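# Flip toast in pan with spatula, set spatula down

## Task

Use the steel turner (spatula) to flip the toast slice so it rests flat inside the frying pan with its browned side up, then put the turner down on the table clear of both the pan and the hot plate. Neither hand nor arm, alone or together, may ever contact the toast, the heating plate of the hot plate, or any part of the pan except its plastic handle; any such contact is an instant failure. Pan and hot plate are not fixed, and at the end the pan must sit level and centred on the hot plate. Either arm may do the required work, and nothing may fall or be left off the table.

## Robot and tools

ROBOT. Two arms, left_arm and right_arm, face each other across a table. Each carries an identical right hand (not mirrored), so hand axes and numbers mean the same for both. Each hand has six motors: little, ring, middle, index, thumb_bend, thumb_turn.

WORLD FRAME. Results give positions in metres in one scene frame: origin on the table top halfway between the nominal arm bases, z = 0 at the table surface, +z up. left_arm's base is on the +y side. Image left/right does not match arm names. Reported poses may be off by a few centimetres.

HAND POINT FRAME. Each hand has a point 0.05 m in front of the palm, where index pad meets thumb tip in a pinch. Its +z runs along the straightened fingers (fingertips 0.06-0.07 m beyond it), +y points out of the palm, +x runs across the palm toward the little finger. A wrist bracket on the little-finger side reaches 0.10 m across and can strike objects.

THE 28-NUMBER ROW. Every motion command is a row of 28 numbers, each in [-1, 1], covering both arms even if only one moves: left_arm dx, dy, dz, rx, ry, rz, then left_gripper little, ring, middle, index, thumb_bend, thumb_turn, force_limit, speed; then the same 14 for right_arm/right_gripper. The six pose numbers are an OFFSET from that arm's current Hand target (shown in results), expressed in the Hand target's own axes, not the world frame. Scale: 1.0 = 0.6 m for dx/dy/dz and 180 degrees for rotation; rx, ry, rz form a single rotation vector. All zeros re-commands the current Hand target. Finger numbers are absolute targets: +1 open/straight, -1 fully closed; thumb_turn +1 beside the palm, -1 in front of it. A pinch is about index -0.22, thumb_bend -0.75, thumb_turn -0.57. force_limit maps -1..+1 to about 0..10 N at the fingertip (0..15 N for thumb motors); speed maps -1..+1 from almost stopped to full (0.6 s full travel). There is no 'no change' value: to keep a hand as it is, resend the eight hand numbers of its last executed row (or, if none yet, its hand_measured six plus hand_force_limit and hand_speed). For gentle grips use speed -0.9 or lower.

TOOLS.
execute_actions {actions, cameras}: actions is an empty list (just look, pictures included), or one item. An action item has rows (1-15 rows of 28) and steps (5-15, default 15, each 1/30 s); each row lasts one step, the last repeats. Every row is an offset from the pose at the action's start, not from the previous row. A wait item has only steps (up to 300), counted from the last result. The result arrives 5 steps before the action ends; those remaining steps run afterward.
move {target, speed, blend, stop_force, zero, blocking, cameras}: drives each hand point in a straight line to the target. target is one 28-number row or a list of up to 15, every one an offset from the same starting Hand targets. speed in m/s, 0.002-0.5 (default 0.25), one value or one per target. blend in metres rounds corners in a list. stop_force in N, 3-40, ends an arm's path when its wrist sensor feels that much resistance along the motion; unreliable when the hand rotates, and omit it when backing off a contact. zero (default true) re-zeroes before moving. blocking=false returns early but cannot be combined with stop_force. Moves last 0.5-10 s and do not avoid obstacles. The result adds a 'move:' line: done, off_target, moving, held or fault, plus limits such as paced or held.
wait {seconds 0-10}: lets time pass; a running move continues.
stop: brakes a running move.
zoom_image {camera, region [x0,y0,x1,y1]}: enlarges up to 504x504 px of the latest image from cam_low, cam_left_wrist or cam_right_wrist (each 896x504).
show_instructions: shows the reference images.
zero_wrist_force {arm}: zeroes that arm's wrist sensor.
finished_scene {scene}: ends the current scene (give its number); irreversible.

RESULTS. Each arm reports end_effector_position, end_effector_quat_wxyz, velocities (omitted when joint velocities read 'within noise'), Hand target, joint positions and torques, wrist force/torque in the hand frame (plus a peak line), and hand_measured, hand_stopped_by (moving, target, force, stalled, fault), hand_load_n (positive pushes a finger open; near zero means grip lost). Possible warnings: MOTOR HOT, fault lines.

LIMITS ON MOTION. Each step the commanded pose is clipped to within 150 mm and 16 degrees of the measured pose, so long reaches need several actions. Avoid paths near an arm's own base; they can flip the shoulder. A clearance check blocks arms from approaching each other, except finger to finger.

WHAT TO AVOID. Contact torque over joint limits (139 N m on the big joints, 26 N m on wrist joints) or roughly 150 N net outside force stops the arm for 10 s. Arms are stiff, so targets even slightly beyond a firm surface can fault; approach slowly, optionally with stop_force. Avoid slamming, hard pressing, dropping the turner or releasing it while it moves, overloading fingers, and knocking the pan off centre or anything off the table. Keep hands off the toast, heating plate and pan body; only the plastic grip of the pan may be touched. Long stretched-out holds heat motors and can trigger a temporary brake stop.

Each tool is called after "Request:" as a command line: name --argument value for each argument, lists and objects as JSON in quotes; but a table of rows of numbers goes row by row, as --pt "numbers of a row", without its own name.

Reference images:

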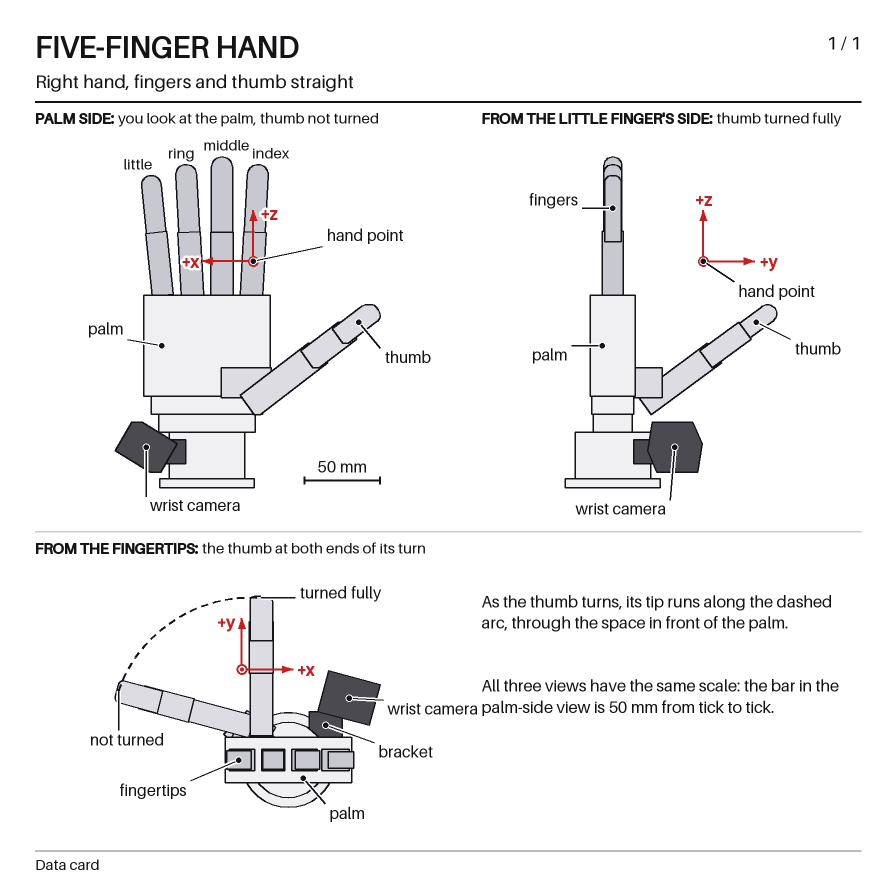

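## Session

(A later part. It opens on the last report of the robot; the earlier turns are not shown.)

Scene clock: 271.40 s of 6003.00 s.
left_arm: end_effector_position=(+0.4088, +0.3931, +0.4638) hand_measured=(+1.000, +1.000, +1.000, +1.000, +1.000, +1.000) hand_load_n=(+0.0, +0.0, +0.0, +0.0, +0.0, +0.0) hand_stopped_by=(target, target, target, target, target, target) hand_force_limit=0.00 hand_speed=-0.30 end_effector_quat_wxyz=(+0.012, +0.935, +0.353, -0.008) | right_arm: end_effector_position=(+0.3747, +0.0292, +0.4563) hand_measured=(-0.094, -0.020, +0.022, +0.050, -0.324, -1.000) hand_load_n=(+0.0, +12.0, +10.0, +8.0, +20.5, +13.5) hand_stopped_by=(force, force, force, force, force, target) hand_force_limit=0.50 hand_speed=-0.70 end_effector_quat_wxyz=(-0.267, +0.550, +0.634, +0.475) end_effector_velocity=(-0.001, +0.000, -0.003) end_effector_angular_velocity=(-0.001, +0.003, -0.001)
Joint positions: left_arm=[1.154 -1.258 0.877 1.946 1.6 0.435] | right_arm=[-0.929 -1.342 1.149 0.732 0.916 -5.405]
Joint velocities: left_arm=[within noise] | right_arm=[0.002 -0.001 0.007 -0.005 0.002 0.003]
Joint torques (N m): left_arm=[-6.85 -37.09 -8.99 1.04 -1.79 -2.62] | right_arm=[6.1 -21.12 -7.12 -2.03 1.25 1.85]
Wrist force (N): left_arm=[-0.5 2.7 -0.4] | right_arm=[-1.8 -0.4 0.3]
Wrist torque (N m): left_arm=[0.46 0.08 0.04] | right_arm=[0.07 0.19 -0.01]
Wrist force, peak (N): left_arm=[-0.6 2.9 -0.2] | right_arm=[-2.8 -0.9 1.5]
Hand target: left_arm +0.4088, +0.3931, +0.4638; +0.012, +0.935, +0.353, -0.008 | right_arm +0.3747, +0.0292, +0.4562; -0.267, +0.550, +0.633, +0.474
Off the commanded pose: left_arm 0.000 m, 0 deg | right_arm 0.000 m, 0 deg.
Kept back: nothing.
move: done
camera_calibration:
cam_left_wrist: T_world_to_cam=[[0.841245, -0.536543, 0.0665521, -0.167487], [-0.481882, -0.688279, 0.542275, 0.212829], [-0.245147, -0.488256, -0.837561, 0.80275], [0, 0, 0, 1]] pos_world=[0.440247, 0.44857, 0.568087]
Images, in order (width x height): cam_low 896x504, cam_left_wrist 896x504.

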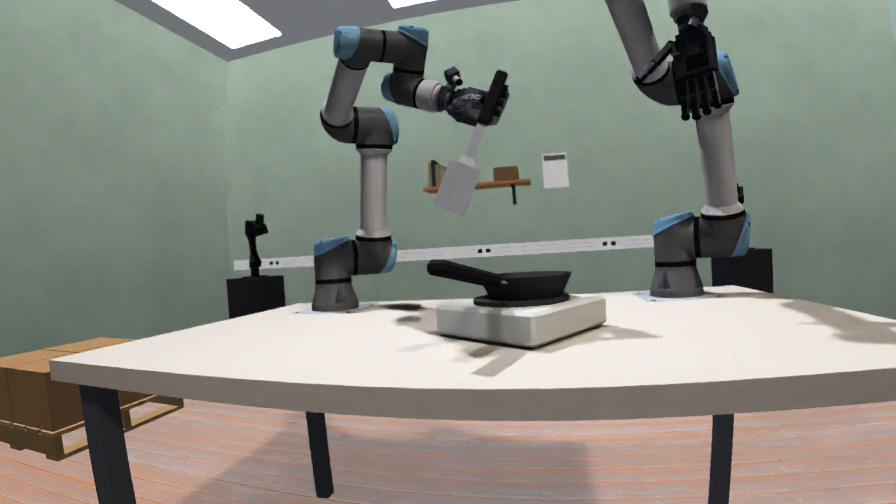

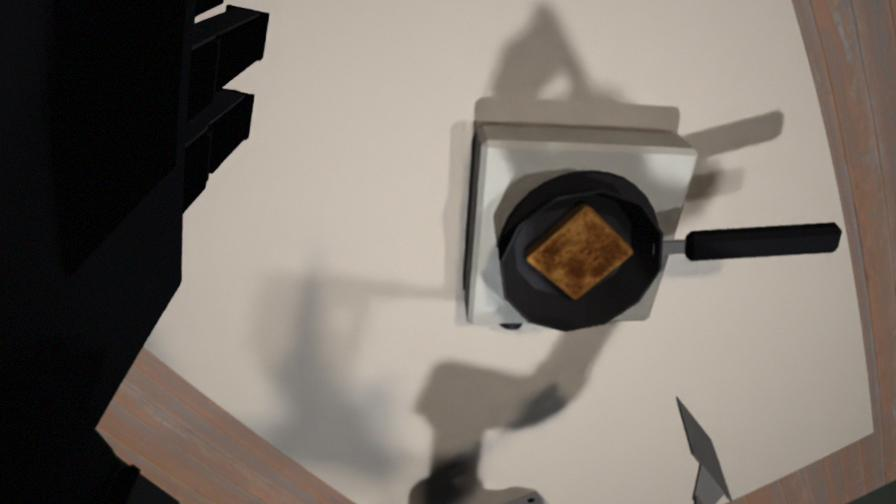

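Request:
zoom_image --camera "cam_low" --region '[470, 275, 530, 312]'

Request:
zoom_image --camera "cam_low" --region '[530, 265, 590, 312]'

Request:
zoom_image --camera "cam_left_wrist" --region '[485, 155, 585, 255]'

Request:
zoom_image --camera "cam_left_wrist" --region '[585, 155, 685, 255]'

Scaled by 8.400.

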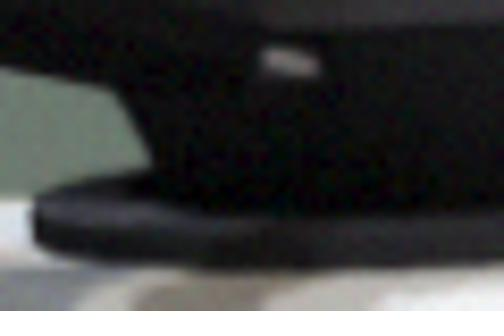

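Scaled by 8.400.

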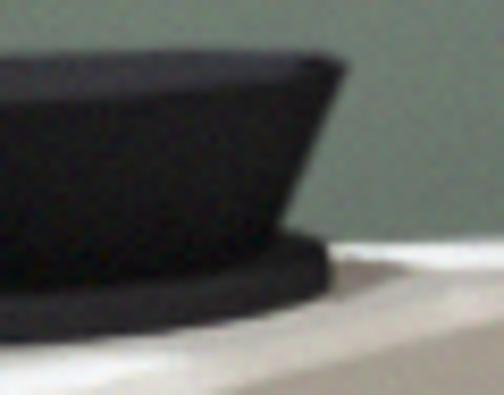

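Scaled by 5.040.

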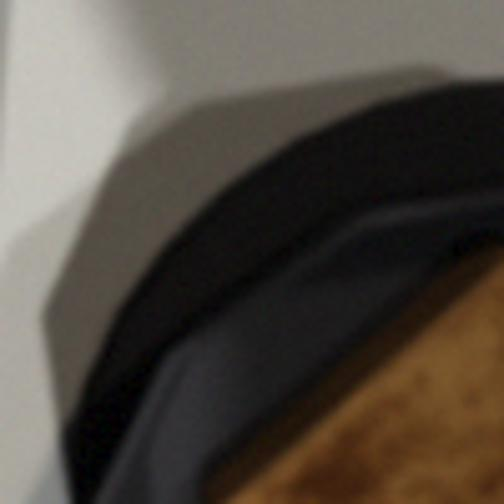

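Scaled by 5.040.

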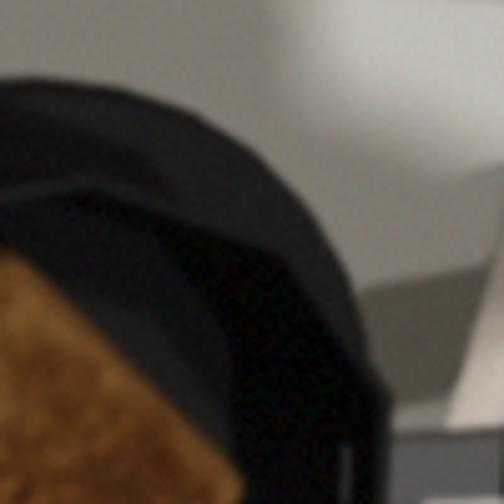

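Request:
move --target '[0,0,0,0,0,0,1,1,1,1,1,1,0,-0.3,0.0883,-0.1073,0.2134,0.0593,0.1683,0.0526,-0.7,-0.7,-0.7,-0.7,-0.9,-1,0.5,-0.7]' --speed 0.15 --cameras '["cam_left_wrist","cam_low"]'

Request:
zoom_image --camera "cam_left_wrist" --region '[400, 100, 680, 350]'

Scene clock: 276.77 s of 6003.00 s.
left_arm: end_effector_position=(+0.4088, +0.3931, +0.4638) hand_measured=(+1.000, +1.000, +1.000, +1.000, +1.000, +1.000) hand_load_n=(-0.5, +0.0, +0.0, +0.0, +0.0, +0.5) hand_stopped_by=(target, target, target, target, target, target) hand_force_limit=0.00 hand_speed=-0.30 end_effector_quat_wxyz=(+0.012, +0.935, +0.353, -0.008) | right_arm: end_effector_position=(+0.3234, +0.1708, +0.4295) hand_measured=(-0.094, -0.020, +0.022, +0.050, -0.324, -1.000) hand_load_n=(+0.5, +12.5, +9.5, +6.5, +21.0, +12.0) hand_stopped_by=(force, force, force, force, force, target) hand_force_limit=0.50 hand_speed=-0.70 end_effector_quat_wxyz=(-0.510, +0.430, +0.536, +0.517) end_effector_velocity=(+0.001, -0.003, +0.000) end_effector_angular_velocity=(-0.012, -0.006, -0.006)
Joint positions: left_arm=[1.154 -1.258 0.877 1.946 1.6 0.435] | right_arm=[-0.81 -1.279 1.359 -0.172 0.658 -4.755]
Joint velocities: left_arm=[within noise] | right_arm=[-0.003 -0.002 -0.005 0.028 0.002 -0.021]
Joint torques (N m): left_arm=[-6.01 -36.96 -8.04 1.03 -1.7 -2.47] | right_arm=[-5.21 -42.14 -37.11 -0.27 1.65 -1.94]
Wrist force (N): left_arm=[-0.5 2.6 -0.1] | right_arm=[-1.8 0.2 -0.4]
Wrist torque (N m): left_arm=[0.42 0.08 0.05] | right_arm=[0.15 0.07 -0.04]
Wrist force, peak (N): left_arm=[-0.4 3.0 -0.3] | right_arm=[-2.0 -0.5 0.2]
Hand target: left_arm +0.4088, +0.3931, +0.4638; +0.012, +0.935, +0.353, -0.008 | right_arm +0.3235, +0.1707, +0.4299; +0.510, -0.430, -0.536, -0.518
Off the commanded pose: left_arm 0.000 m, 0 deg | right_arm 0.000 m, 0 deg.
Kept back: nothing.
move: done
camera_calibration:
cam_left_wrist: T_world_to_cam=[[0.841245, -0.536542, 0.0665521, -0.167487], [-0.481882, -0.688279, 0.542274, 0.212829], [-0.245147, -0.488256, -0.837562, 0.80275], [0, 0, 0, 1]] pos_world=[0.440247, 0.44857, 0.568087]
Images, in order (width x height): cam_low 896x504, cam_left_wrist 896x504.

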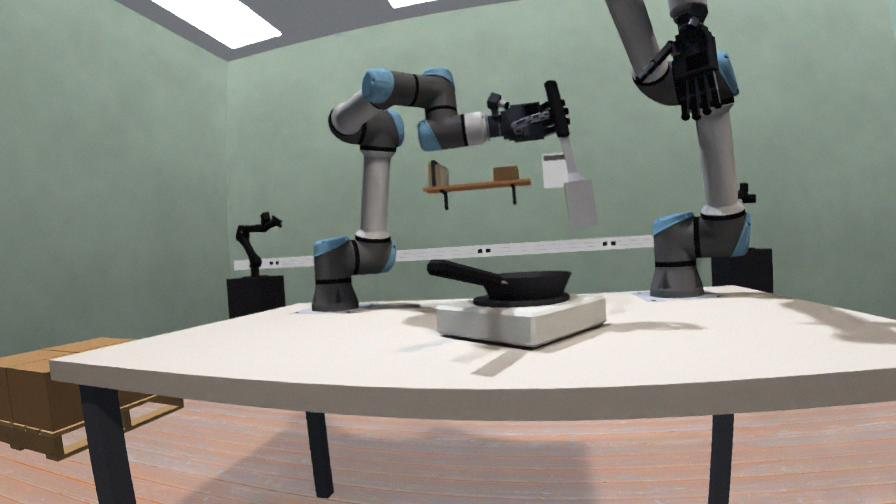

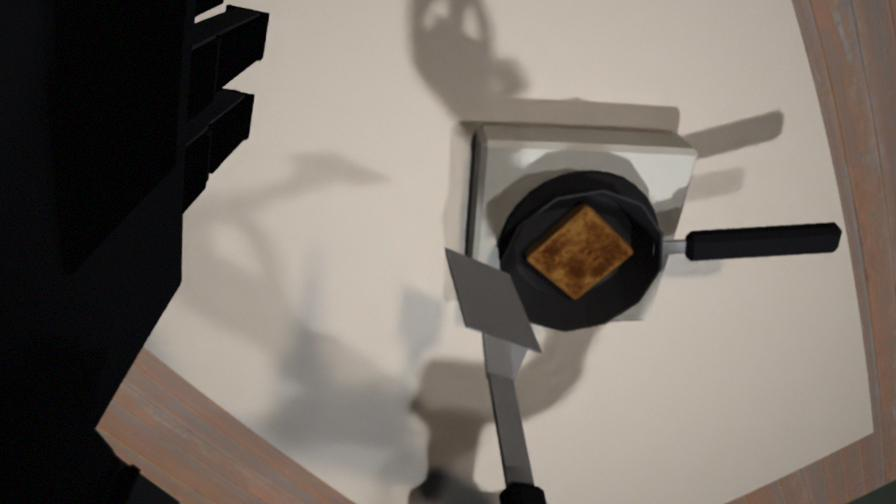

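Scaled by 1.800.

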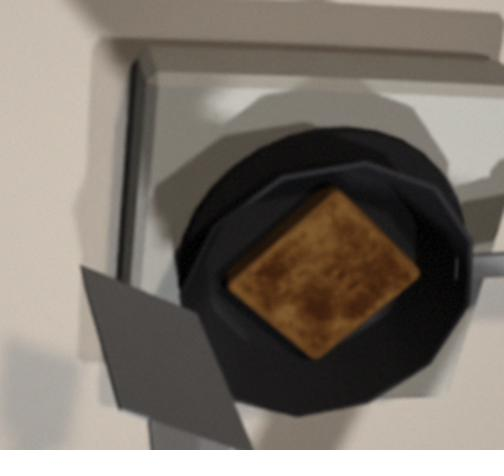

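Request:
move --target '[0,0,0,0,0,0,1,1,1,1,1,1,0,-0.3,-0.1546,-0.0182,-0.0087,0,0,0,-0.7,-0.7,-0.7,-0.7,-0.9,-1,0.5,-0.7]' --speed 0.06 --stop_force 4 --cameras '["cam_left_wrist","cam_low"]'

Request:
zoom_image --camera "cam_left_wrist" --region '[400, 100, 680, 350]'

Request:
zoom_image --camera "cam_low" --region '[465, 220, 625, 315]'

Scene clock: 279.70 s of 6003.00 s.
left_arm: end_effector_position=(+0.4088, +0.3931, +0.4638) hand_measured=(+1.000, +1.000, +1.000, +1.000, +1.000, +1.000) hand_load_n=(+0.0, +0.0, +0.0, +0.0, -0.5, +0.0) hand_stopped_by=(target, target, target, target, target, target) hand_force_limit=0.00 hand_speed=-0.30 end_effector_quat_wxyz=(+0.012, +0.935, +0.353, -0.008) | right_arm: end_effector_position=(+0.3234, +0.1708, +0.3363) hand_measured=(-0.094, -0.020, +0.022, +0.050, -0.324, -1.000) hand_load_n=(+0.5, +12.5, +9.5, +6.5, +21.0, +12.0) hand_stopped_by=(force, force, force, force, force, target) hand_force_limit=0.50 hand_speed=-0.70 end_effector_quat_wxyz=(-0.510, +0.430, +0.536, +0.518)
Joint positions: left_arm=[1.154 -1.258 0.877 1.946 1.6 0.435] | right_arm=[-0.81 -1.237 1.545 -0.401 0.658 -4.755]
Joint velocities: within noise
Joint torques (N m): left_arm=[-5.74 -36.62 -8.17 1.11 -1.72 -2.58] | right_arm=[6.12 -41.89 -36.13 -2.78 1.47 2]
Wrist force (N): left_arm=[-0.6 2.8 0.0] | right_arm=[-1.6 0.1 -0.7]
Wrist torque (N m): left_arm=[0.43 0.07 0.04] | right_arm=[0.15 0.09 -0.04]
Wrist force, peak (N): left_arm=[-0.5 3.0 -0.3] | right_arm=[-2.2 0.0 -0.7]
Hand target: left_arm +0.4088, +0.3931, +0.4638; +0.012, +0.935, +0.353, -0.008 | right_arm +0.3234, +0.1708, +0.3363; +0.510, -0.430, -0.536, -0.518
Off the commanded pose: left_arm 0.000 m, 0 deg | right_arm 0.000 m, 0 deg.
Kept back: nothing.
move: done
camera_calibration:
cam_left_wrist: T_world_to_cam=[[0.841245, -0.536543, 0.0665513, -0.167486], [-0.481881, -0.688279, 0.542275, 0.212829], [-0.245147, -0.488256, -0.837561, 0.80275], [0, 0, 0, 1]] pos_world=[0.440247, 0.44857, 0.568087]
Images, in order (width x height): cam_low 896x504, cam_left_wrist 896x504.

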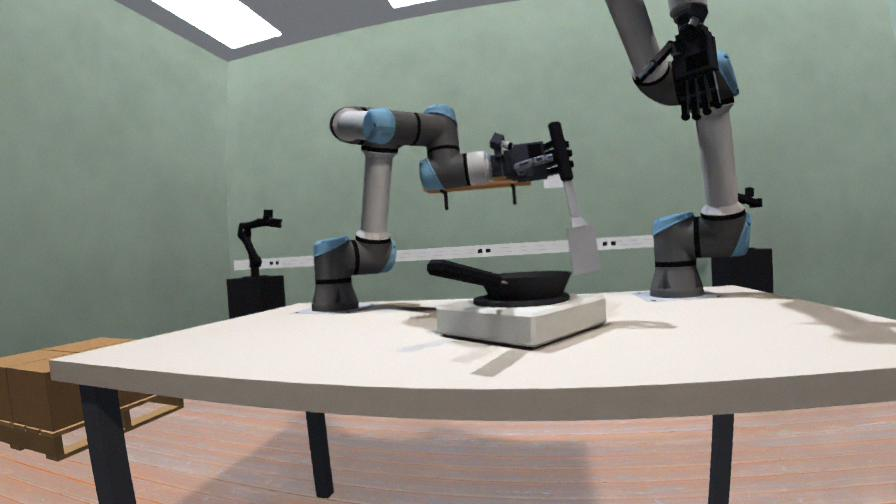

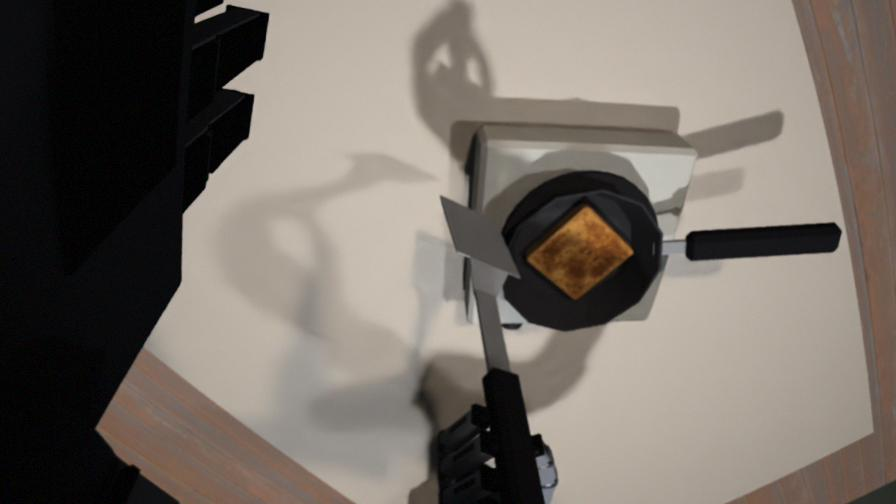

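Scaled by 1.800.

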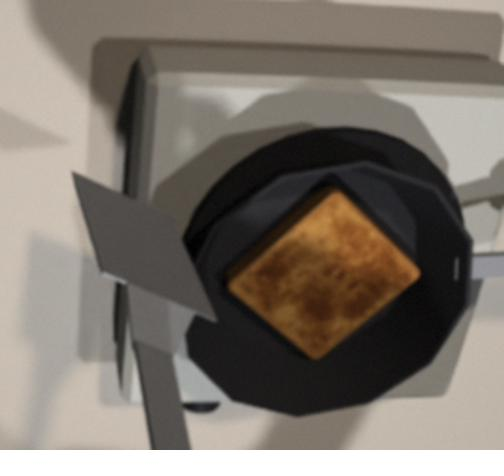

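Scaled by 3.150.

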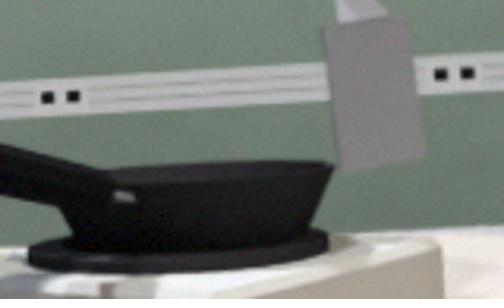

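Request:
move --pt "0 0 0 0 0 0 1 1 1 1 1 1 0 -0.3 -0.0099 -0.0012 -0.0006 0 0 0 -0.7 -0.7 -0.7 -0.7 -0.9 -1 0.5 -0.7" --pt "0 0 0 0 0 0 1 1 1 1 1 1 0 -0.3 -0.0106 0.0257 -0.0372 0 0 0 -0.7 -0.7 -0.7 -0.7 -0.9 -1 0.5 -0.7" --speed 0.01 --stop_force 3 --cameras '["cam_left_wrist","cam_low"]'

Request:
zoom_image --camera "cam_left_wrist" --region '[490, 160, 680, 340]'

Request:
zoom_image --camera "cam_low" --region '[465, 260, 585, 315]'

Scene clock: 284.33 s of 6003.00 s.
left_arm: end_effector_position=(+0.4088, +0.3931, +0.4638) hand_measured=(+1.000, +1.000, +1.000, +1.000, +1.000, +1.000) hand_load_n=(+0.0, +0.0, +0.0, +0.0, +0.0, +0.0) hand_stopped_by=(target, target, target, target, target, target) hand_force_limit=0.00 hand_speed=-0.30 end_effector_quat_wxyz=(+0.012, +0.935, +0.353, -0.008) | right_arm: end_effector_position=(+0.3416, +0.1505, +0.3305) hand_measured=(-0.094, -0.020, +0.022, +0.050, -0.324, -1.000) hand_load_n=(+0.0, +8.5, +10.0, +11.5, +19.5, +15.5) hand_stopped_by=(force, force, force, force, force, target) hand_force_limit=0.50 hand_speed=-0.70 end_effector_quat_wxyz=(-0.510, +0.430, +0.536, +0.518)
Joint positions: left_arm=[1.154 -1.258 0.877 1.946 1.6 0.435] | right_arm=[-0.863 -1.249 1.578 -0.428 0.606 -4.747]
Joint velocities: within noise
Joint torques (N m): left_arm=[-5.56 -36.2 -8.06 1.05 -1.73 -2.52] | right_arm=[5.42 -28.21 -27.69 -0.62 2.04 -0.36]
Wrist force (N): left_arm=[-0.4 2.7 -0.1] | right_arm=[-1.2 -0.5 0.6]
Wrist torque (N m): left_arm=[0.44 0.05 0.05] | right_arm=[0.15 0.29 0.12]
Wrist force, peak (N): left_arm=[-0.4 3.0 -0.1] | right_arm=[-1.8 0.1 -1.0]
Hand target: left_arm +0.4088, +0.3931, +0.4638; +0.012, +0.935, +0.353, -0.008 | right_arm +0.3416, +0.1505, +0.3306; +0.510, -0.430, -0.536, -0.518
Off the commanded pose: left_arm 0.000 m, 0 deg | right_arm 0.000 m, 0 deg.
Kept back: nothing.
move: done
camera_calibration:
cam_left_wrist: T_world_to_cam=[[0.841245, -0.536543, 0.0665514, -0.167486], [-0.481881, -0.688279, 0.542275, 0.212829], [-0.245147, -0.488256, -0.837561, 0.80275], [0, 0, 0, 1]] pos_world=[0.440247, 0.44857, 0.568087]
Images, in order (width x height): cam_low 896x504, cam_left_wrist 896x504.

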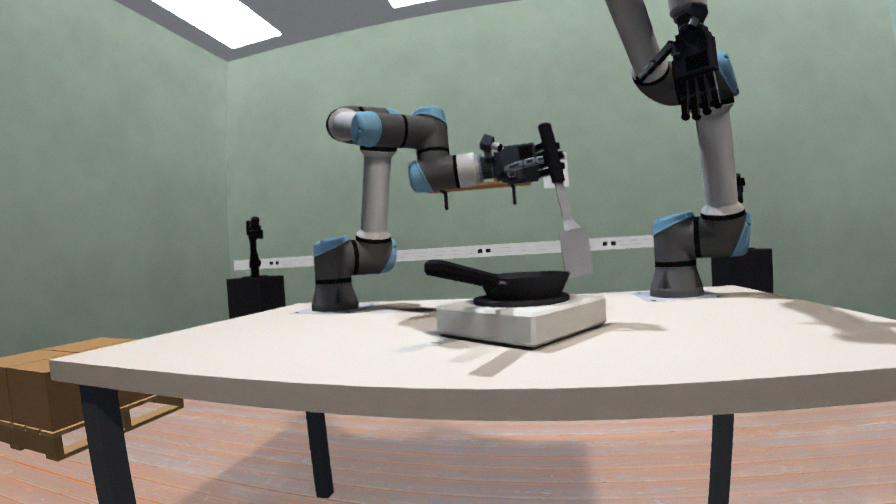

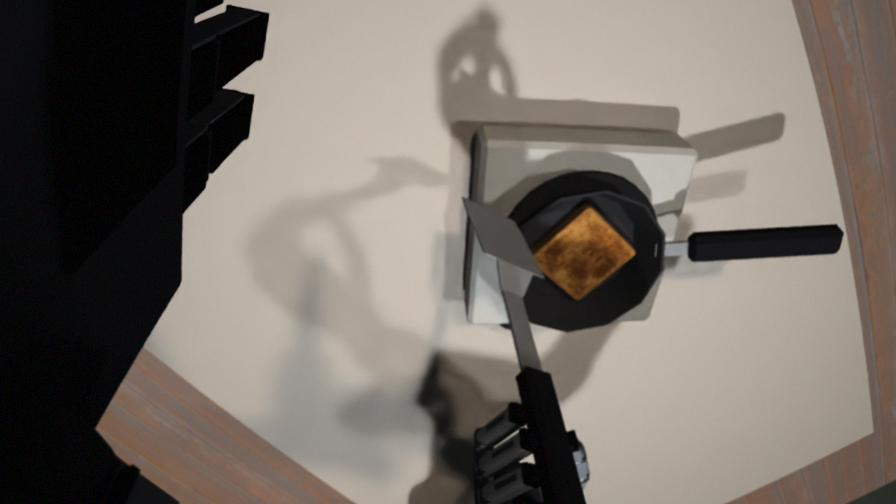

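Scaled by 2.653.

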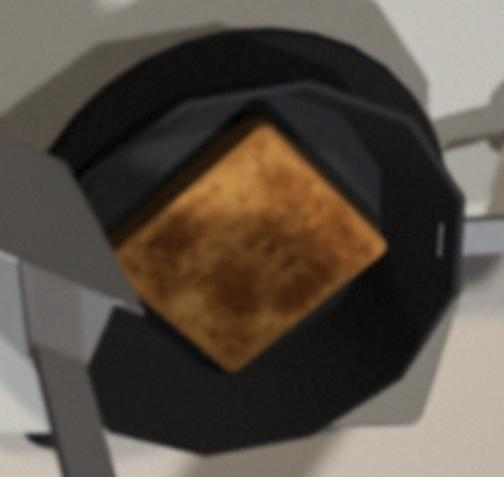

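Scaled by 4.200.

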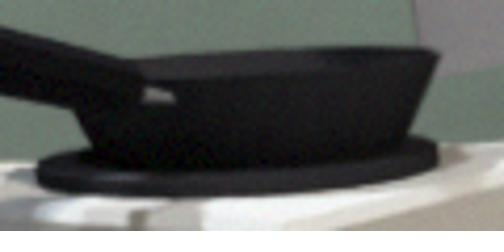

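Request:
move --target '[0,0,0,0,0,0,1,1,1,1,1,1,0,-0.3,0,0.0048,-0.0068,0,0,0,-0.7,-0.7,-0.7,-0.7,-0.9,-1,0.5,-0.7]' --speed 0.01 --stop_force 6 --zero false --cameras '["cam_left_wrist","cam_low"]'

Request:
zoom_image --camera "cam_left_wrist" --region '[490, 160, 680, 340]'

Request:
zoom_image --camera "cam_low" --region '[465, 260, 585, 315]'

Scene clock: 286.03 s of 6003.00 s.
left_arm: end_effector_position=(+0.4088, +0.3931, +0.4638) hand_measured=(+1.000, +1.000, +1.000, +1.000, +1.000, +1.000) hand_load_n=(-0.5, +0.0, +0.0, +0.0, +0.0, +0.0) hand_stopped_by=(target, target, target, target, target, target) hand_force_limit=0.00 hand_speed=-0.30 end_effector_quat_wxyz=(+0.012, +0.935, +0.353, -0.008) | right_arm: end_effector_position=(+0.3449, +0.1467, +0.3306) hand_measured=(-0.094, -0.020, +0.022, +0.050, -0.324, -1.000) hand_load_n=(+0.0, +10.5, +10.0, +9.5, +20.0, +14.0) hand_stopped_by=(force, force, force, force, force, target) hand_force_limit=0.50 hand_speed=-0.70 end_effector_quat_wxyz=(-0.510, +0.430, +0.536, +0.518)
Joint positions: left_arm=[1.154 -1.258 0.877 1.946 1.6 0.435] | right_arm=[-0.873 -1.253 1.582 -0.43 0.596 -4.745]
Joint velocities: within noise
Joint torques (N m): left_arm=[-5.39 -36.66 -8.16 1.02 -1.75 -2.53] | right_arm=[5.87 -28.43 -27.73 -1.25 1.88 -0.3]
Wrist force (N): left_arm=[-0.2 3.0 -0.2] | right_arm=[-1.7 -0.6 0.1]
Wrist torque (N m): left_arm=[0.48 0.03 0.07] | right_arm=[0.08 0.21 0.02]
Wrist force, peak (N): left_arm=[-0.4 3.0 -0.1] | right_arm=[-1.8 -0.8 0.3]
Hand target: left_arm +0.4088, +0.3931, +0.4638; +0.012, +0.935, +0.353, -0.008 | right_arm +0.3449, +0.1467, +0.3307; +0.510, -0.430, -0.536, -0.518
Off the commanded pose: left_arm 0.000 m, 0 deg | right_arm 0.000 m, 0 deg.
Kept back: nothing.
move: done
camera_calibration:
cam_left_wrist: T_world_to_cam=[[0.841245, -0.536543, 0.0665514, -0.167486], [-0.481881, -0.688279, 0.542275, 0.212829], [-0.245147, -0.488256, -0.837561, 0.80275], [0, 0, 0, 1]] pos_world=[0.440247, 0.44857, 0.568087]
Images, in order (width x height): cam_low 896x504, cam_left_wrist 896x504.

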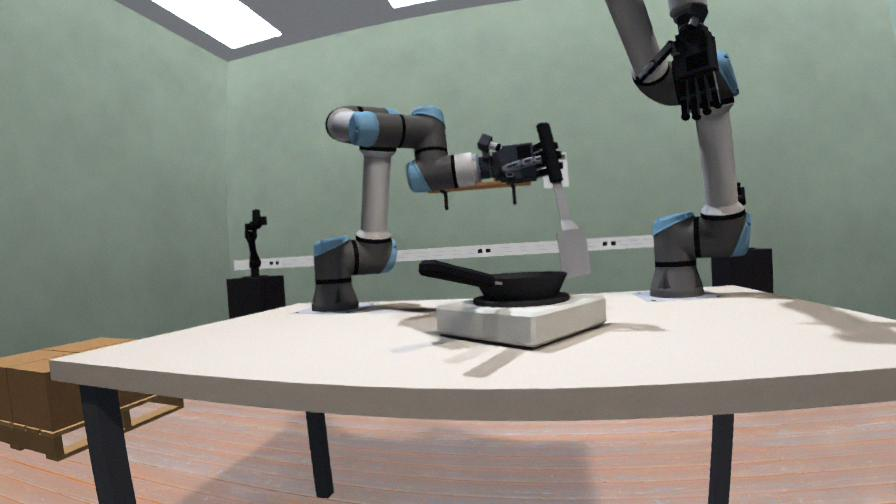

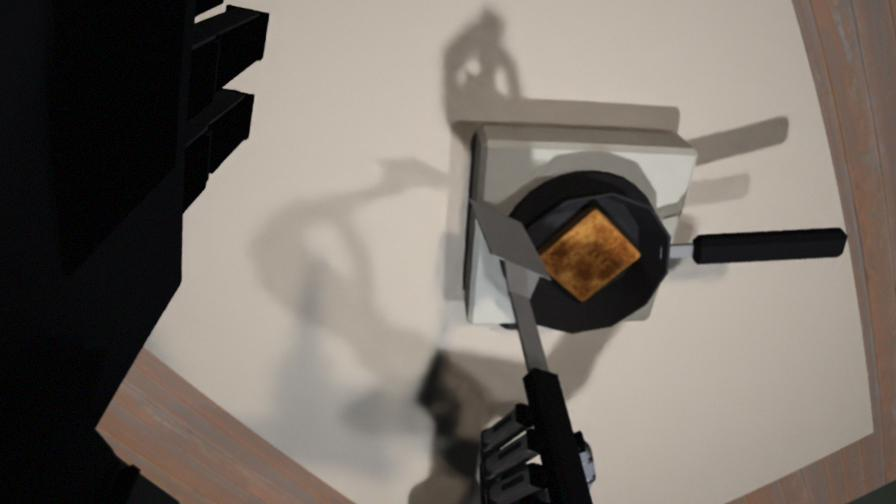

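Scaled by 2.653.

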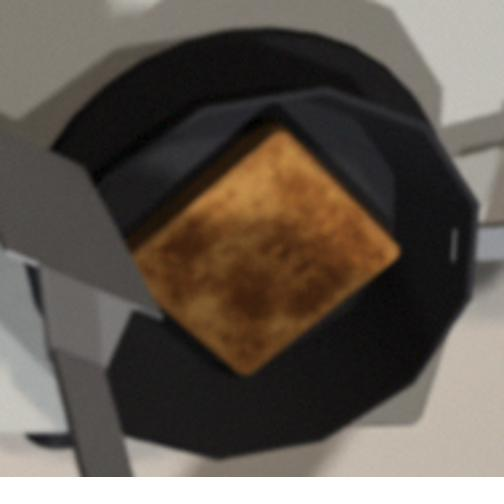

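Scaled by 4.200.

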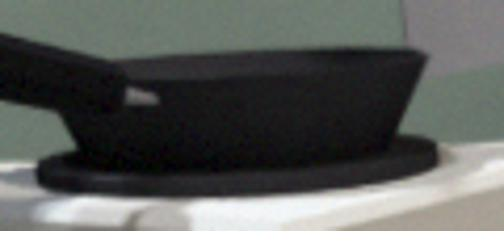

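Request:
move --pt "0 0 0 0 0 0 1 1 1 1 1 1 0 -0.3 0.0007 -0.0191 0.0274 0 0 0 -0.7 -0.7 -0.7 -0.7 -0.9 -1 0.5 -0.7" --pt "0 0 0 0 0 0 1 1 1 1 1 1 0 -0.3 0.1991 0.0042 0.0385 0 0 0 -0.7 -0.7 -0.7 -0.7 -0.9 -1 0.5 -0.7" --speed '[0.04,0.15]' --cameras '["cam_left_wrist","cam_low"]'

Request:
zoom_image --camera "cam_left_wrist" --region '[490, 160, 680, 340]'

Request:
zoom_image --camera "cam_low" --region '[465, 260, 585, 315]'

Scene clock: 288.37 s of 6003.00 s.
left_arm: end_effector_position=(+0.4088, +0.3931, +0.4638) hand_measured=(+1.000, +1.000, +1.000, +1.000, +1.000, +1.000) hand_load_n=(+0.0, +0.0, +0.0, +0.0, +0.0, +0.0) hand_stopped_by=(target, target, target, target, target, target) hand_force_limit=0.00 hand_speed=-0.30 end_effector_quat_wxyz=(+0.012, +0.935, +0.353, -0.008) | right_arm: end_effector_position=(+0.3320, +0.1618, +0.4508) hand_measured=(-0.094, -0.020, +0.022, +0.050, -0.324, -1.000) hand_load_n=(+0.5, +13.0, +9.5, +6.0, +21.0, +12.0) hand_stopped_by=(force, force, force, force, force, target) hand_force_limit=0.50 hand_speed=-0.70 end_effector_quat_wxyz=(-0.510, +0.430, +0.536, +0.518)
Joint positions: left_arm=[1.154 -1.258 0.877 1.946 1.6 0.435] | right_arm=[-0.834 -1.29 1.319 -0.125 0.634 -4.752]
Joint velocities: within noise
Joint torques (N m): left_arm=[-4.93 -35.91 -7.57 1.08 -1.7 -2.56] | right_arm=[-1.36 -27.67 -13.62 -2.68 -1.16 -0.62]
Wrist force (N): left_arm=[-0.5 2.3 -0.2] | right_arm=[-1.7 -0.1 -0.1]
Wrist torque (N m): left_arm=[0.38 0.07 0.04] | right_arm=[0.09 0.09 -0.07]
Wrist force, peak (N): left_arm=[-0.6 2.9 -0.2] | right_arm=[-3.1 -0.3 -0.6]
Hand target: left_arm +0.4088, +0.3931, +0.4638; +0.012, +0.935, +0.353, -0.008 | right_arm +0.3319, +0.1618, +0.4507; +0.510, -0.430, -0.536, -0.518
Off the commanded pose: left_arm 0.000 m, 0 deg | right_arm 0.000 m, 0 deg.
Kept back: nothing.
move: done
camera_calibration:
cam_left_wrist: T_world_to_cam=[[0.841245, -0.536543, 0.0665515, -0.167486], [-0.481882, -0.688279, 0.542275, 0.212829], [-0.245147, -0.488256, -0.837561, 0.80275], [0, 0, 0, 1]] pos_world=[0.440247, 0.44857, 0.568087]
Images, in order (width x height): cam_low 896x504, cam_left_wrist 896x504.

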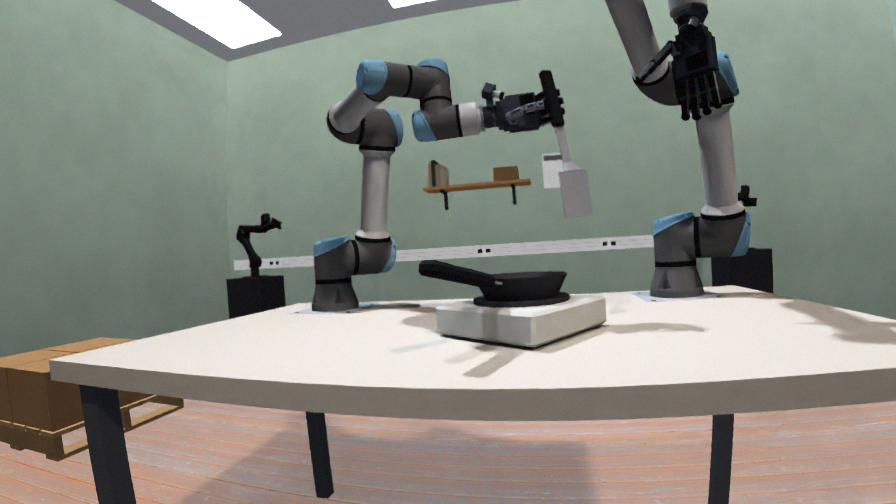

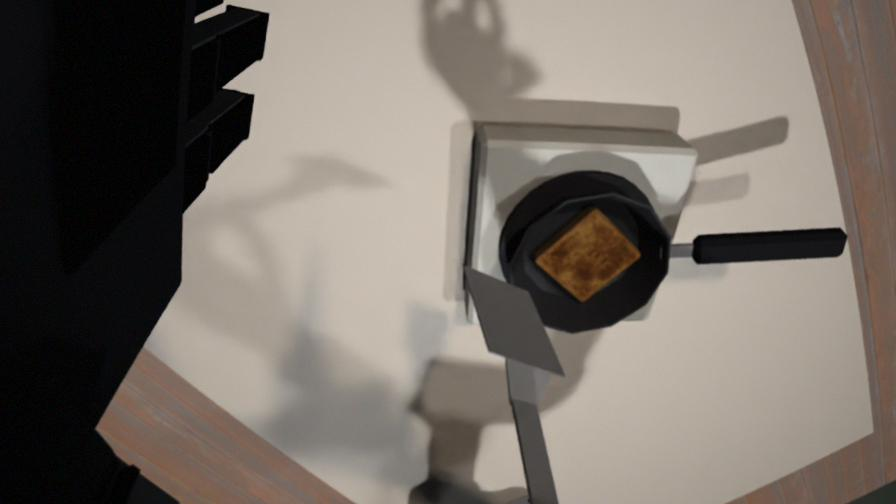

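Scaled by 2.653.

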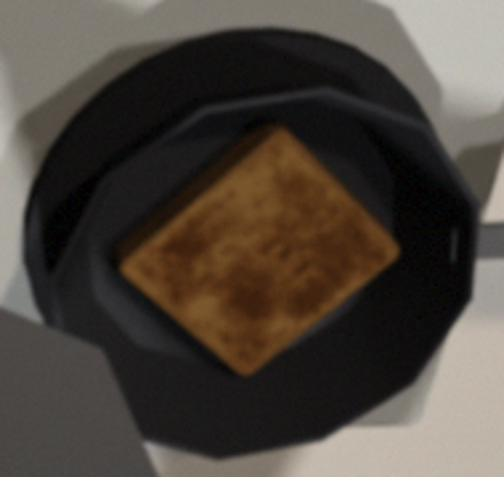

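Scaled by 4.200.

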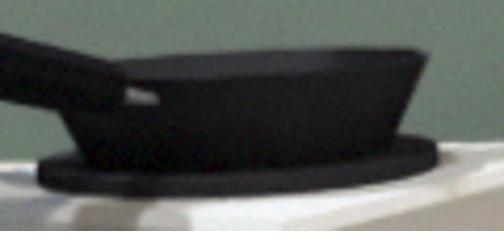

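Request:
move --pt "0 0 0 0 0 0 1 1 1 1 1 1 0 -0.3 0.0297 -0.0857 -0.3455 0 0 0 -0.7 -0.7 -0.7 -0.7 -0.9 -1 0.5 -0.7" --pt "0 0 0 0 0 0 1 1 1 1 1 1 0 -0.3 0.033 -0.0903 -0.3952 -0.463 -0.0545 -0.0259 -0.7 -0.7 -0.7 -0.7 -0.9 -1 0.5 -0.7" --speed '[0.2,0.3]' --blend 0.01 --cameras '["cam_left_wrist","cam_low"]'

Scene clock: 294.57 s of 6003.00 s.
left_arm: end_effector_position=(+0.4088, +0.3931, +0.4638) hand_measured=(+1.000, +1.000, +1.000, +1.000, +1.000, +1.000) hand_load_n=(+0.0, +0.0, +0.0, +0.0, +0.0, +0.0) hand_stopped_by=(target, target, target, target, target, target) hand_force_limit=0.00 hand_speed=-0.30 end_effector_quat_wxyz=(+0.012, +0.935, +0.353, -0.008) | right_arm: end_effector_position=(+0.3003, -0.0800, +0.4509) hand_measured=(-0.094, -0.020, +0.022, +0.050, -0.324, -1.000) hand_load_n=(+0.5, +13.0, +9.5, +6.5, +21.0, +12.0) hand_stopped_by=(force, force, force, force, force, target) hand_force_limit=0.50 hand_speed=-0.70 end_effector_quat_wxyz=(-0.033, +0.679, +0.110, +0.726) end_effector_velocity=(-0.001, +0.001, -0.001) end_effector_angular_velocity=(+0.000, +0.002, +0.033)
Joint positions: left_arm=[1.154 -1.258 0.877 1.946 1.6 0.435] | right_arm=[-0.374 -1.444 1.506 -0.161 2.557 -4.912]
Joint velocities: left_arm=[within noise] | right_arm=[-0.003 -0.016 0.02 0.005 -0.036 0.01]
Joint torques (N m): left_arm=[-4.56 -36.28 -7.83 1.17 -1.62 -2.53] | right_arm=[-6.49 -33.66 -8.74 0.16 -1.61 1.9]
Wrist force (N): left_arm=[-0.3 2.8 0.1] | right_arm=[-1.4 0.1 -0.5]
Wrist torque (N m): left_arm=[0.44 0.04 0.06] | right_arm=[0.14 0.04 -0.02]
Wrist force, peak (N): left_arm=[-0.6 3.0 0.0] | right_arm=[-1.3 -0.6 -2.5]
Hand target: left_arm +0.4088, +0.3931, +0.4638; +0.012, +0.935, +0.353, -0.008 | right_arm +0.3003, -0.0802, +0.4507; -0.033, +0.679, +0.110, +0.725
Off the commanded pose: left_arm 0.000 m, 0 deg | right_arm 0.000 m, 0 deg.
Kept back: nothing.
move: done; blend cut to 0 m at target 1
camera_calibration:
cam_left_wrist: T_world_to_cam=[[0.841245, -0.536543, 0.0665513, -0.167486], [-0.481881, -0.688279, 0.542275, 0.212829], [-0.245148, -0.488256, -0.837561, 0.80275], [0, 0, 0, 1]] pos_world=[0.440247, 0.44857, 0.568087]
Images, in order (width x height): cam_low 896x504, cam_left_wrist 896x504.

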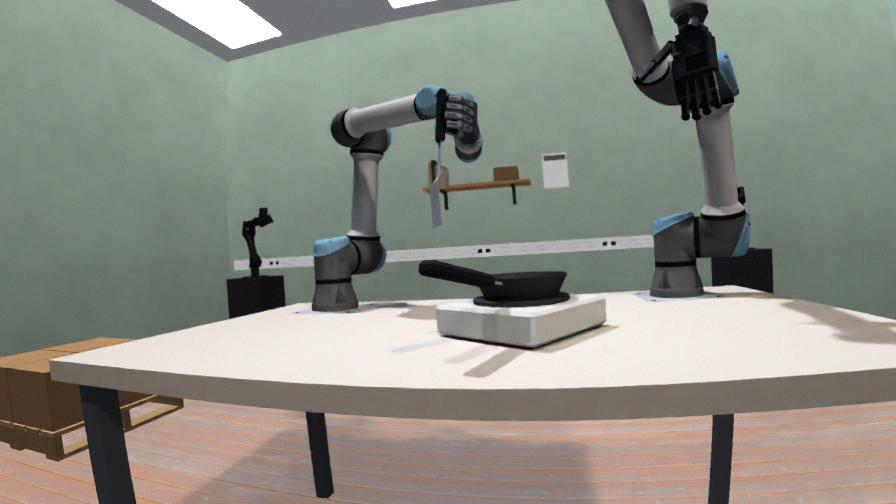

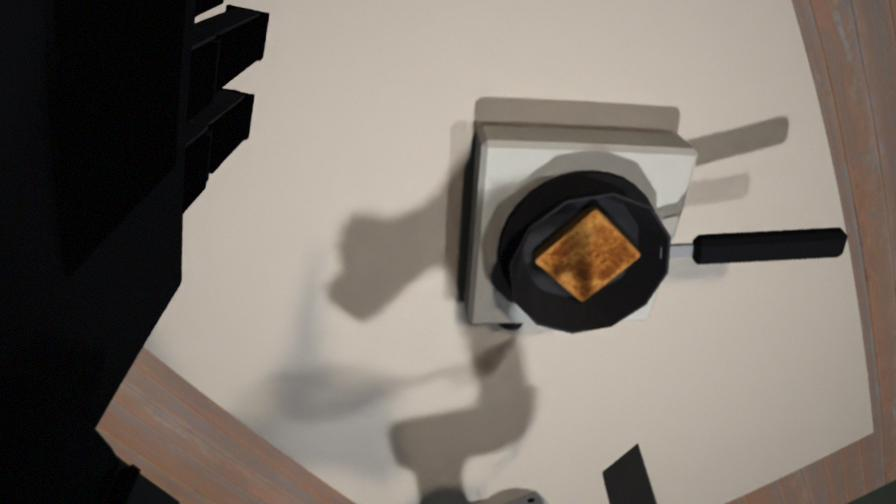

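Request:
move --target '[0,0,0,0,0,0,1,1,1,1,1,1,0,-0.3,-0.127,0.1228,-0.0858,0,-0.1294,0.483,-0.7,-0.7,-0.7,-0.7,-0.9,-1,0.5,-0.7]' --speed 0.35 --cameras '["cam_left_wrist","cam_low"]'

Scene clock: 297.50 s of 6003.00 s.
left_arm: end_effector_position=(+0.4088, +0.3931, +0.4638) hand_measured=(+1.000, +1.000, +1.000, +1.000, +1.000, +1.000) hand_load_n=(+0.0, +0.5, +0.0, +0.0, +0.0, +0.0) hand_stopped_by=(target, target, target, target, target, target) hand_force_limit=0.00 hand_speed=-0.30 end_effector_quat_wxyz=(+0.012, +0.935, +0.353, -0.008) | right_arm: end_effector_position=(+0.2703, -0.1703, +0.3806) hand_measured=(-0.094, -0.020, +0.022, +0.050, -0.324, -1.000) hand_load_n=(+0.5, +12.5, +9.0, +5.5, +22.0, +12.0) hand_stopped_by=(force, force, force, force, force, target) hand_force_limit=0.50 hand_speed=-0.70 end_effector_quat_wxyz=(+0.499, -0.688, +0.380, -0.366) end_effector_velocity=(+0.001, +0.001, +0.003) end_effector_angular_velocity=(-0.024, -0.015, -0.005)
Joint positions: left_arm=[1.154 -1.258 0.877 1.946 1.6 0.435] | right_arm=[-0.808 -1.898 1.814 0.334 1.889 -3.191]
Joint velocities: left_arm=[within noise] | right_arm=[0.019 0.013 -0.015 0.001 0.031 -0.022]
Joint torques (N m): left_arm=[-3.88 -35.55 -8.41 1.02 -1.74 -2.49] | right_arm=[6.16 -0.09 -36.84 -1.86 1.63 -2]
Wrist force (N): left_arm=[-0.6 2.7 -0.1] | right_arm=[0.4 2.5 0.6]
Wrist torque (N m): left_arm=[0.42 0.09 0.04] | right_arm=[0.29 0.00 -0.10]
Wrist force, peak (N): left_arm=[-0.5 3.0 0.1] | right_arm=[0.8 3.1 0.6]
Hand target: left_arm +0.4088, +0.3931, +0.4638; +0.012, +0.935, +0.353, -0.008 | right_arm +0.2704, -0.1702, +0.3808; -0.498, +0.688, -0.380, +0.366
Off the commanded pose: left_arm 0.000 m, 0 deg | right_arm 0.000 m, 0 deg.
Kept back: nothing.
move: done
camera_calibration:
cam_left_wrist: T_world_to_cam=[[0.841245, -0.536543, 0.0665513, -0.167486], [-0.481881, -0.688279, 0.542275, 0.212829], [-0.245148, -0.488256, -0.837561, 0.80275], [0, 0, 0, 1]] pos_world=[0.440247, 0.44857, 0.568087]
Images, in order (width x height): cam_low 896x504, cam_left_wrist 896x504.

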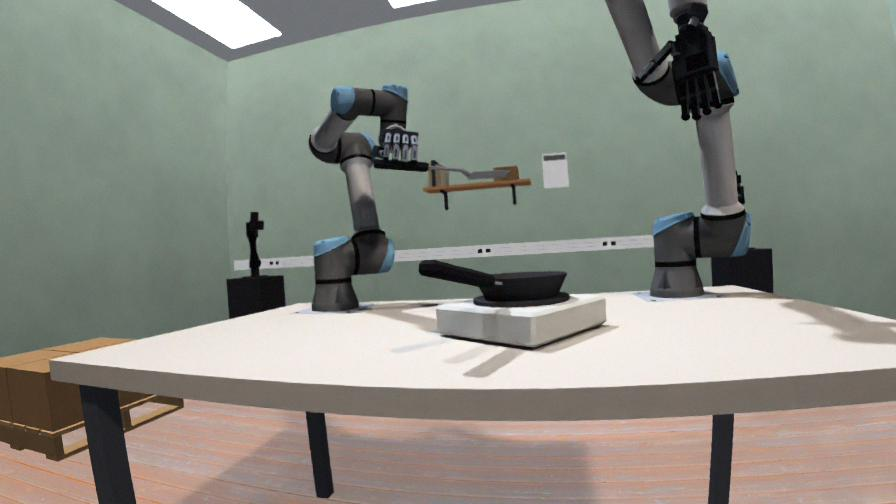

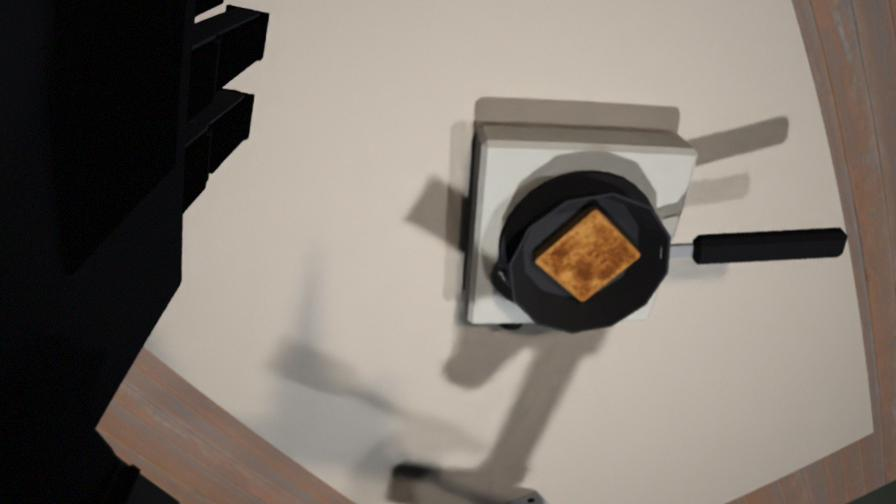

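Request:
move --target '[0,0,0,0,0,0,1,1,1,1,1,1,0,-0.3,0.1036,0.4084,-0.1306,-0.0177,0.1597,0.0811,-0.7,-0.7,-0.7,-0.7,-0.9,-1,0.5,-0.7]' --speed 0.2 --cameras '["cam_left_wrist","cam_low"]'

Scene clock: 299.83 s of 6003.00 s.
left_arm: end_effector_position=(+0.4088, +0.3931, +0.4638) hand_measured=(+1.000, +1.000, +1.000, +1.000, +1.000, +1.000) hand_load_n=(-0.5, +0.0, +0.0, +0.0, +0.0, +0.0) hand_stopped_by=(target, target, target, target, target, target) hand_force_limit=0.00 hand_speed=-0.30 end_effector_quat_wxyz=(+0.012, +0.935, +0.353, -0.008) | right_arm: end_effector_position=(+0.1903, -0.3099, +0.1709) hand_measured=(-0.094, -0.020, +0.022, +0.050, -0.324, -1.000) hand_load_n=(+0.5, +12.5, +9.0, +6.0, +22.0, +11.5) hand_stopped_by=(force, force, force, force, force, target) hand_force_limit=0.50 hand_speed=-0.70 end_effector_quat_wxyz=(+0.412, -0.536, +0.584, -0.449) end_effector_velocity=(+0.001, +0.001, +0.000) end_effector_angular_velocity=(+0.005, -0.003, +0.000)
Joint positions: left_arm=[1.154 -1.258 0.877 1.946 1.6 0.435] | right_arm=[-0.475 -1.81 2.346 0.075 2.676 -2.583]
Joint velocities: left_arm=[within noise] | right_arm=[-0.001 -0.001 0 -0.006 -0.001 -0.002]
Joint torques (N m): left_arm=[-4.37 -35.48 -8.12 1.07 -1.67 -2.43] | right_arm=[-5.99 -15.2 -13.43 -1.32 -0.2 -1.27]
Wrist force (N): left_arm=[-0.3 2.6 -0.1] | right_arm=[1.0 2.7 0.9]
Wrist torque (N m): left_arm=[0.42 0.03 0.07] | right_arm=[0.28 -0.08 -0.09]
Wrist force, peak (N): left_arm=[-0.4 3.0 -0.1] | right_arm=[1.7 4.0 0.8]
Hand target: left_arm +0.4088, +0.3931, +0.4638; +0.012, +0.935, +0.353, -0.008 | right_arm +0.1903, -0.3099, +0.1708; -0.412, +0.536, -0.584, +0.449
Off the commanded pose: left_arm 0.000 m, 0 deg | right_arm 0.000 m, 0 deg.
Kept back: nothing.
move: done
camera_calibration:
cam_left_wrist: T_world_to_cam=[[0.841245, -0.536543, 0.0665513, -0.167486], [-0.481881, -0.688279, 0.542275, 0.212829], [-0.245148, -0.488256, -0.837561, 0.80275], [0, 0, 0, 1]] pos_world=[0.440247, 0.44857, 0.568087]
Images, in order (width x height): cam_low 896x504, cam_left_wrist 896x504.

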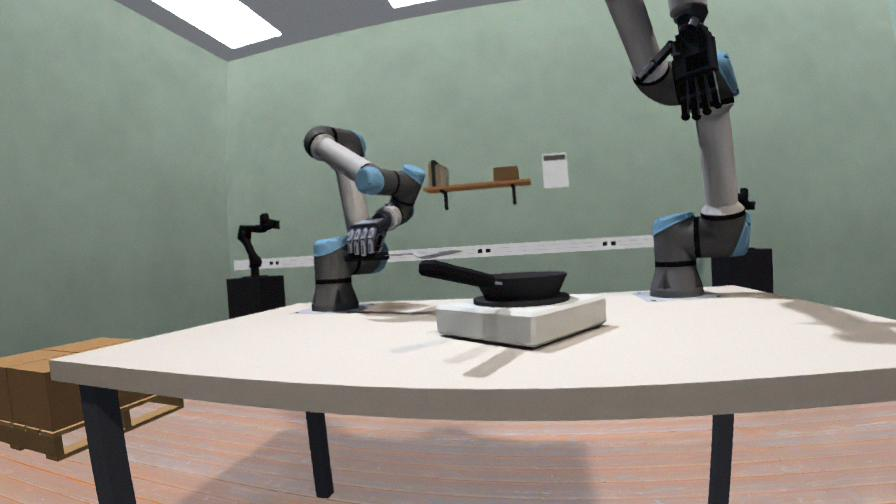

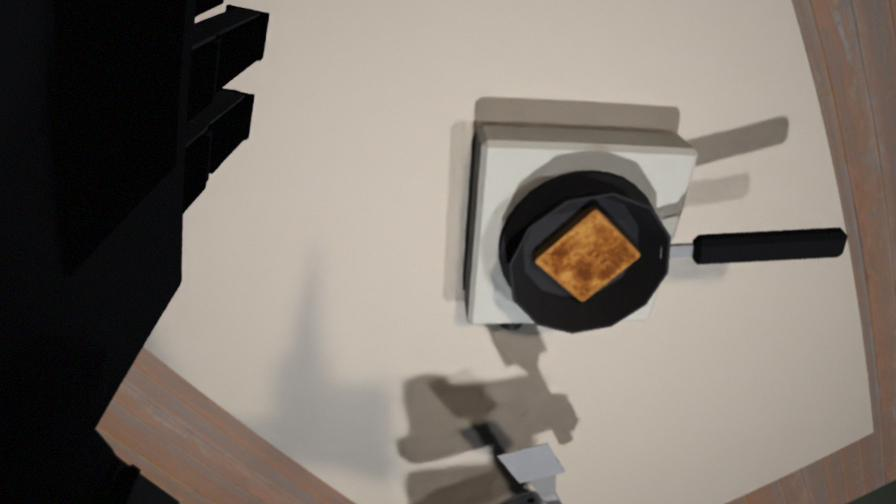

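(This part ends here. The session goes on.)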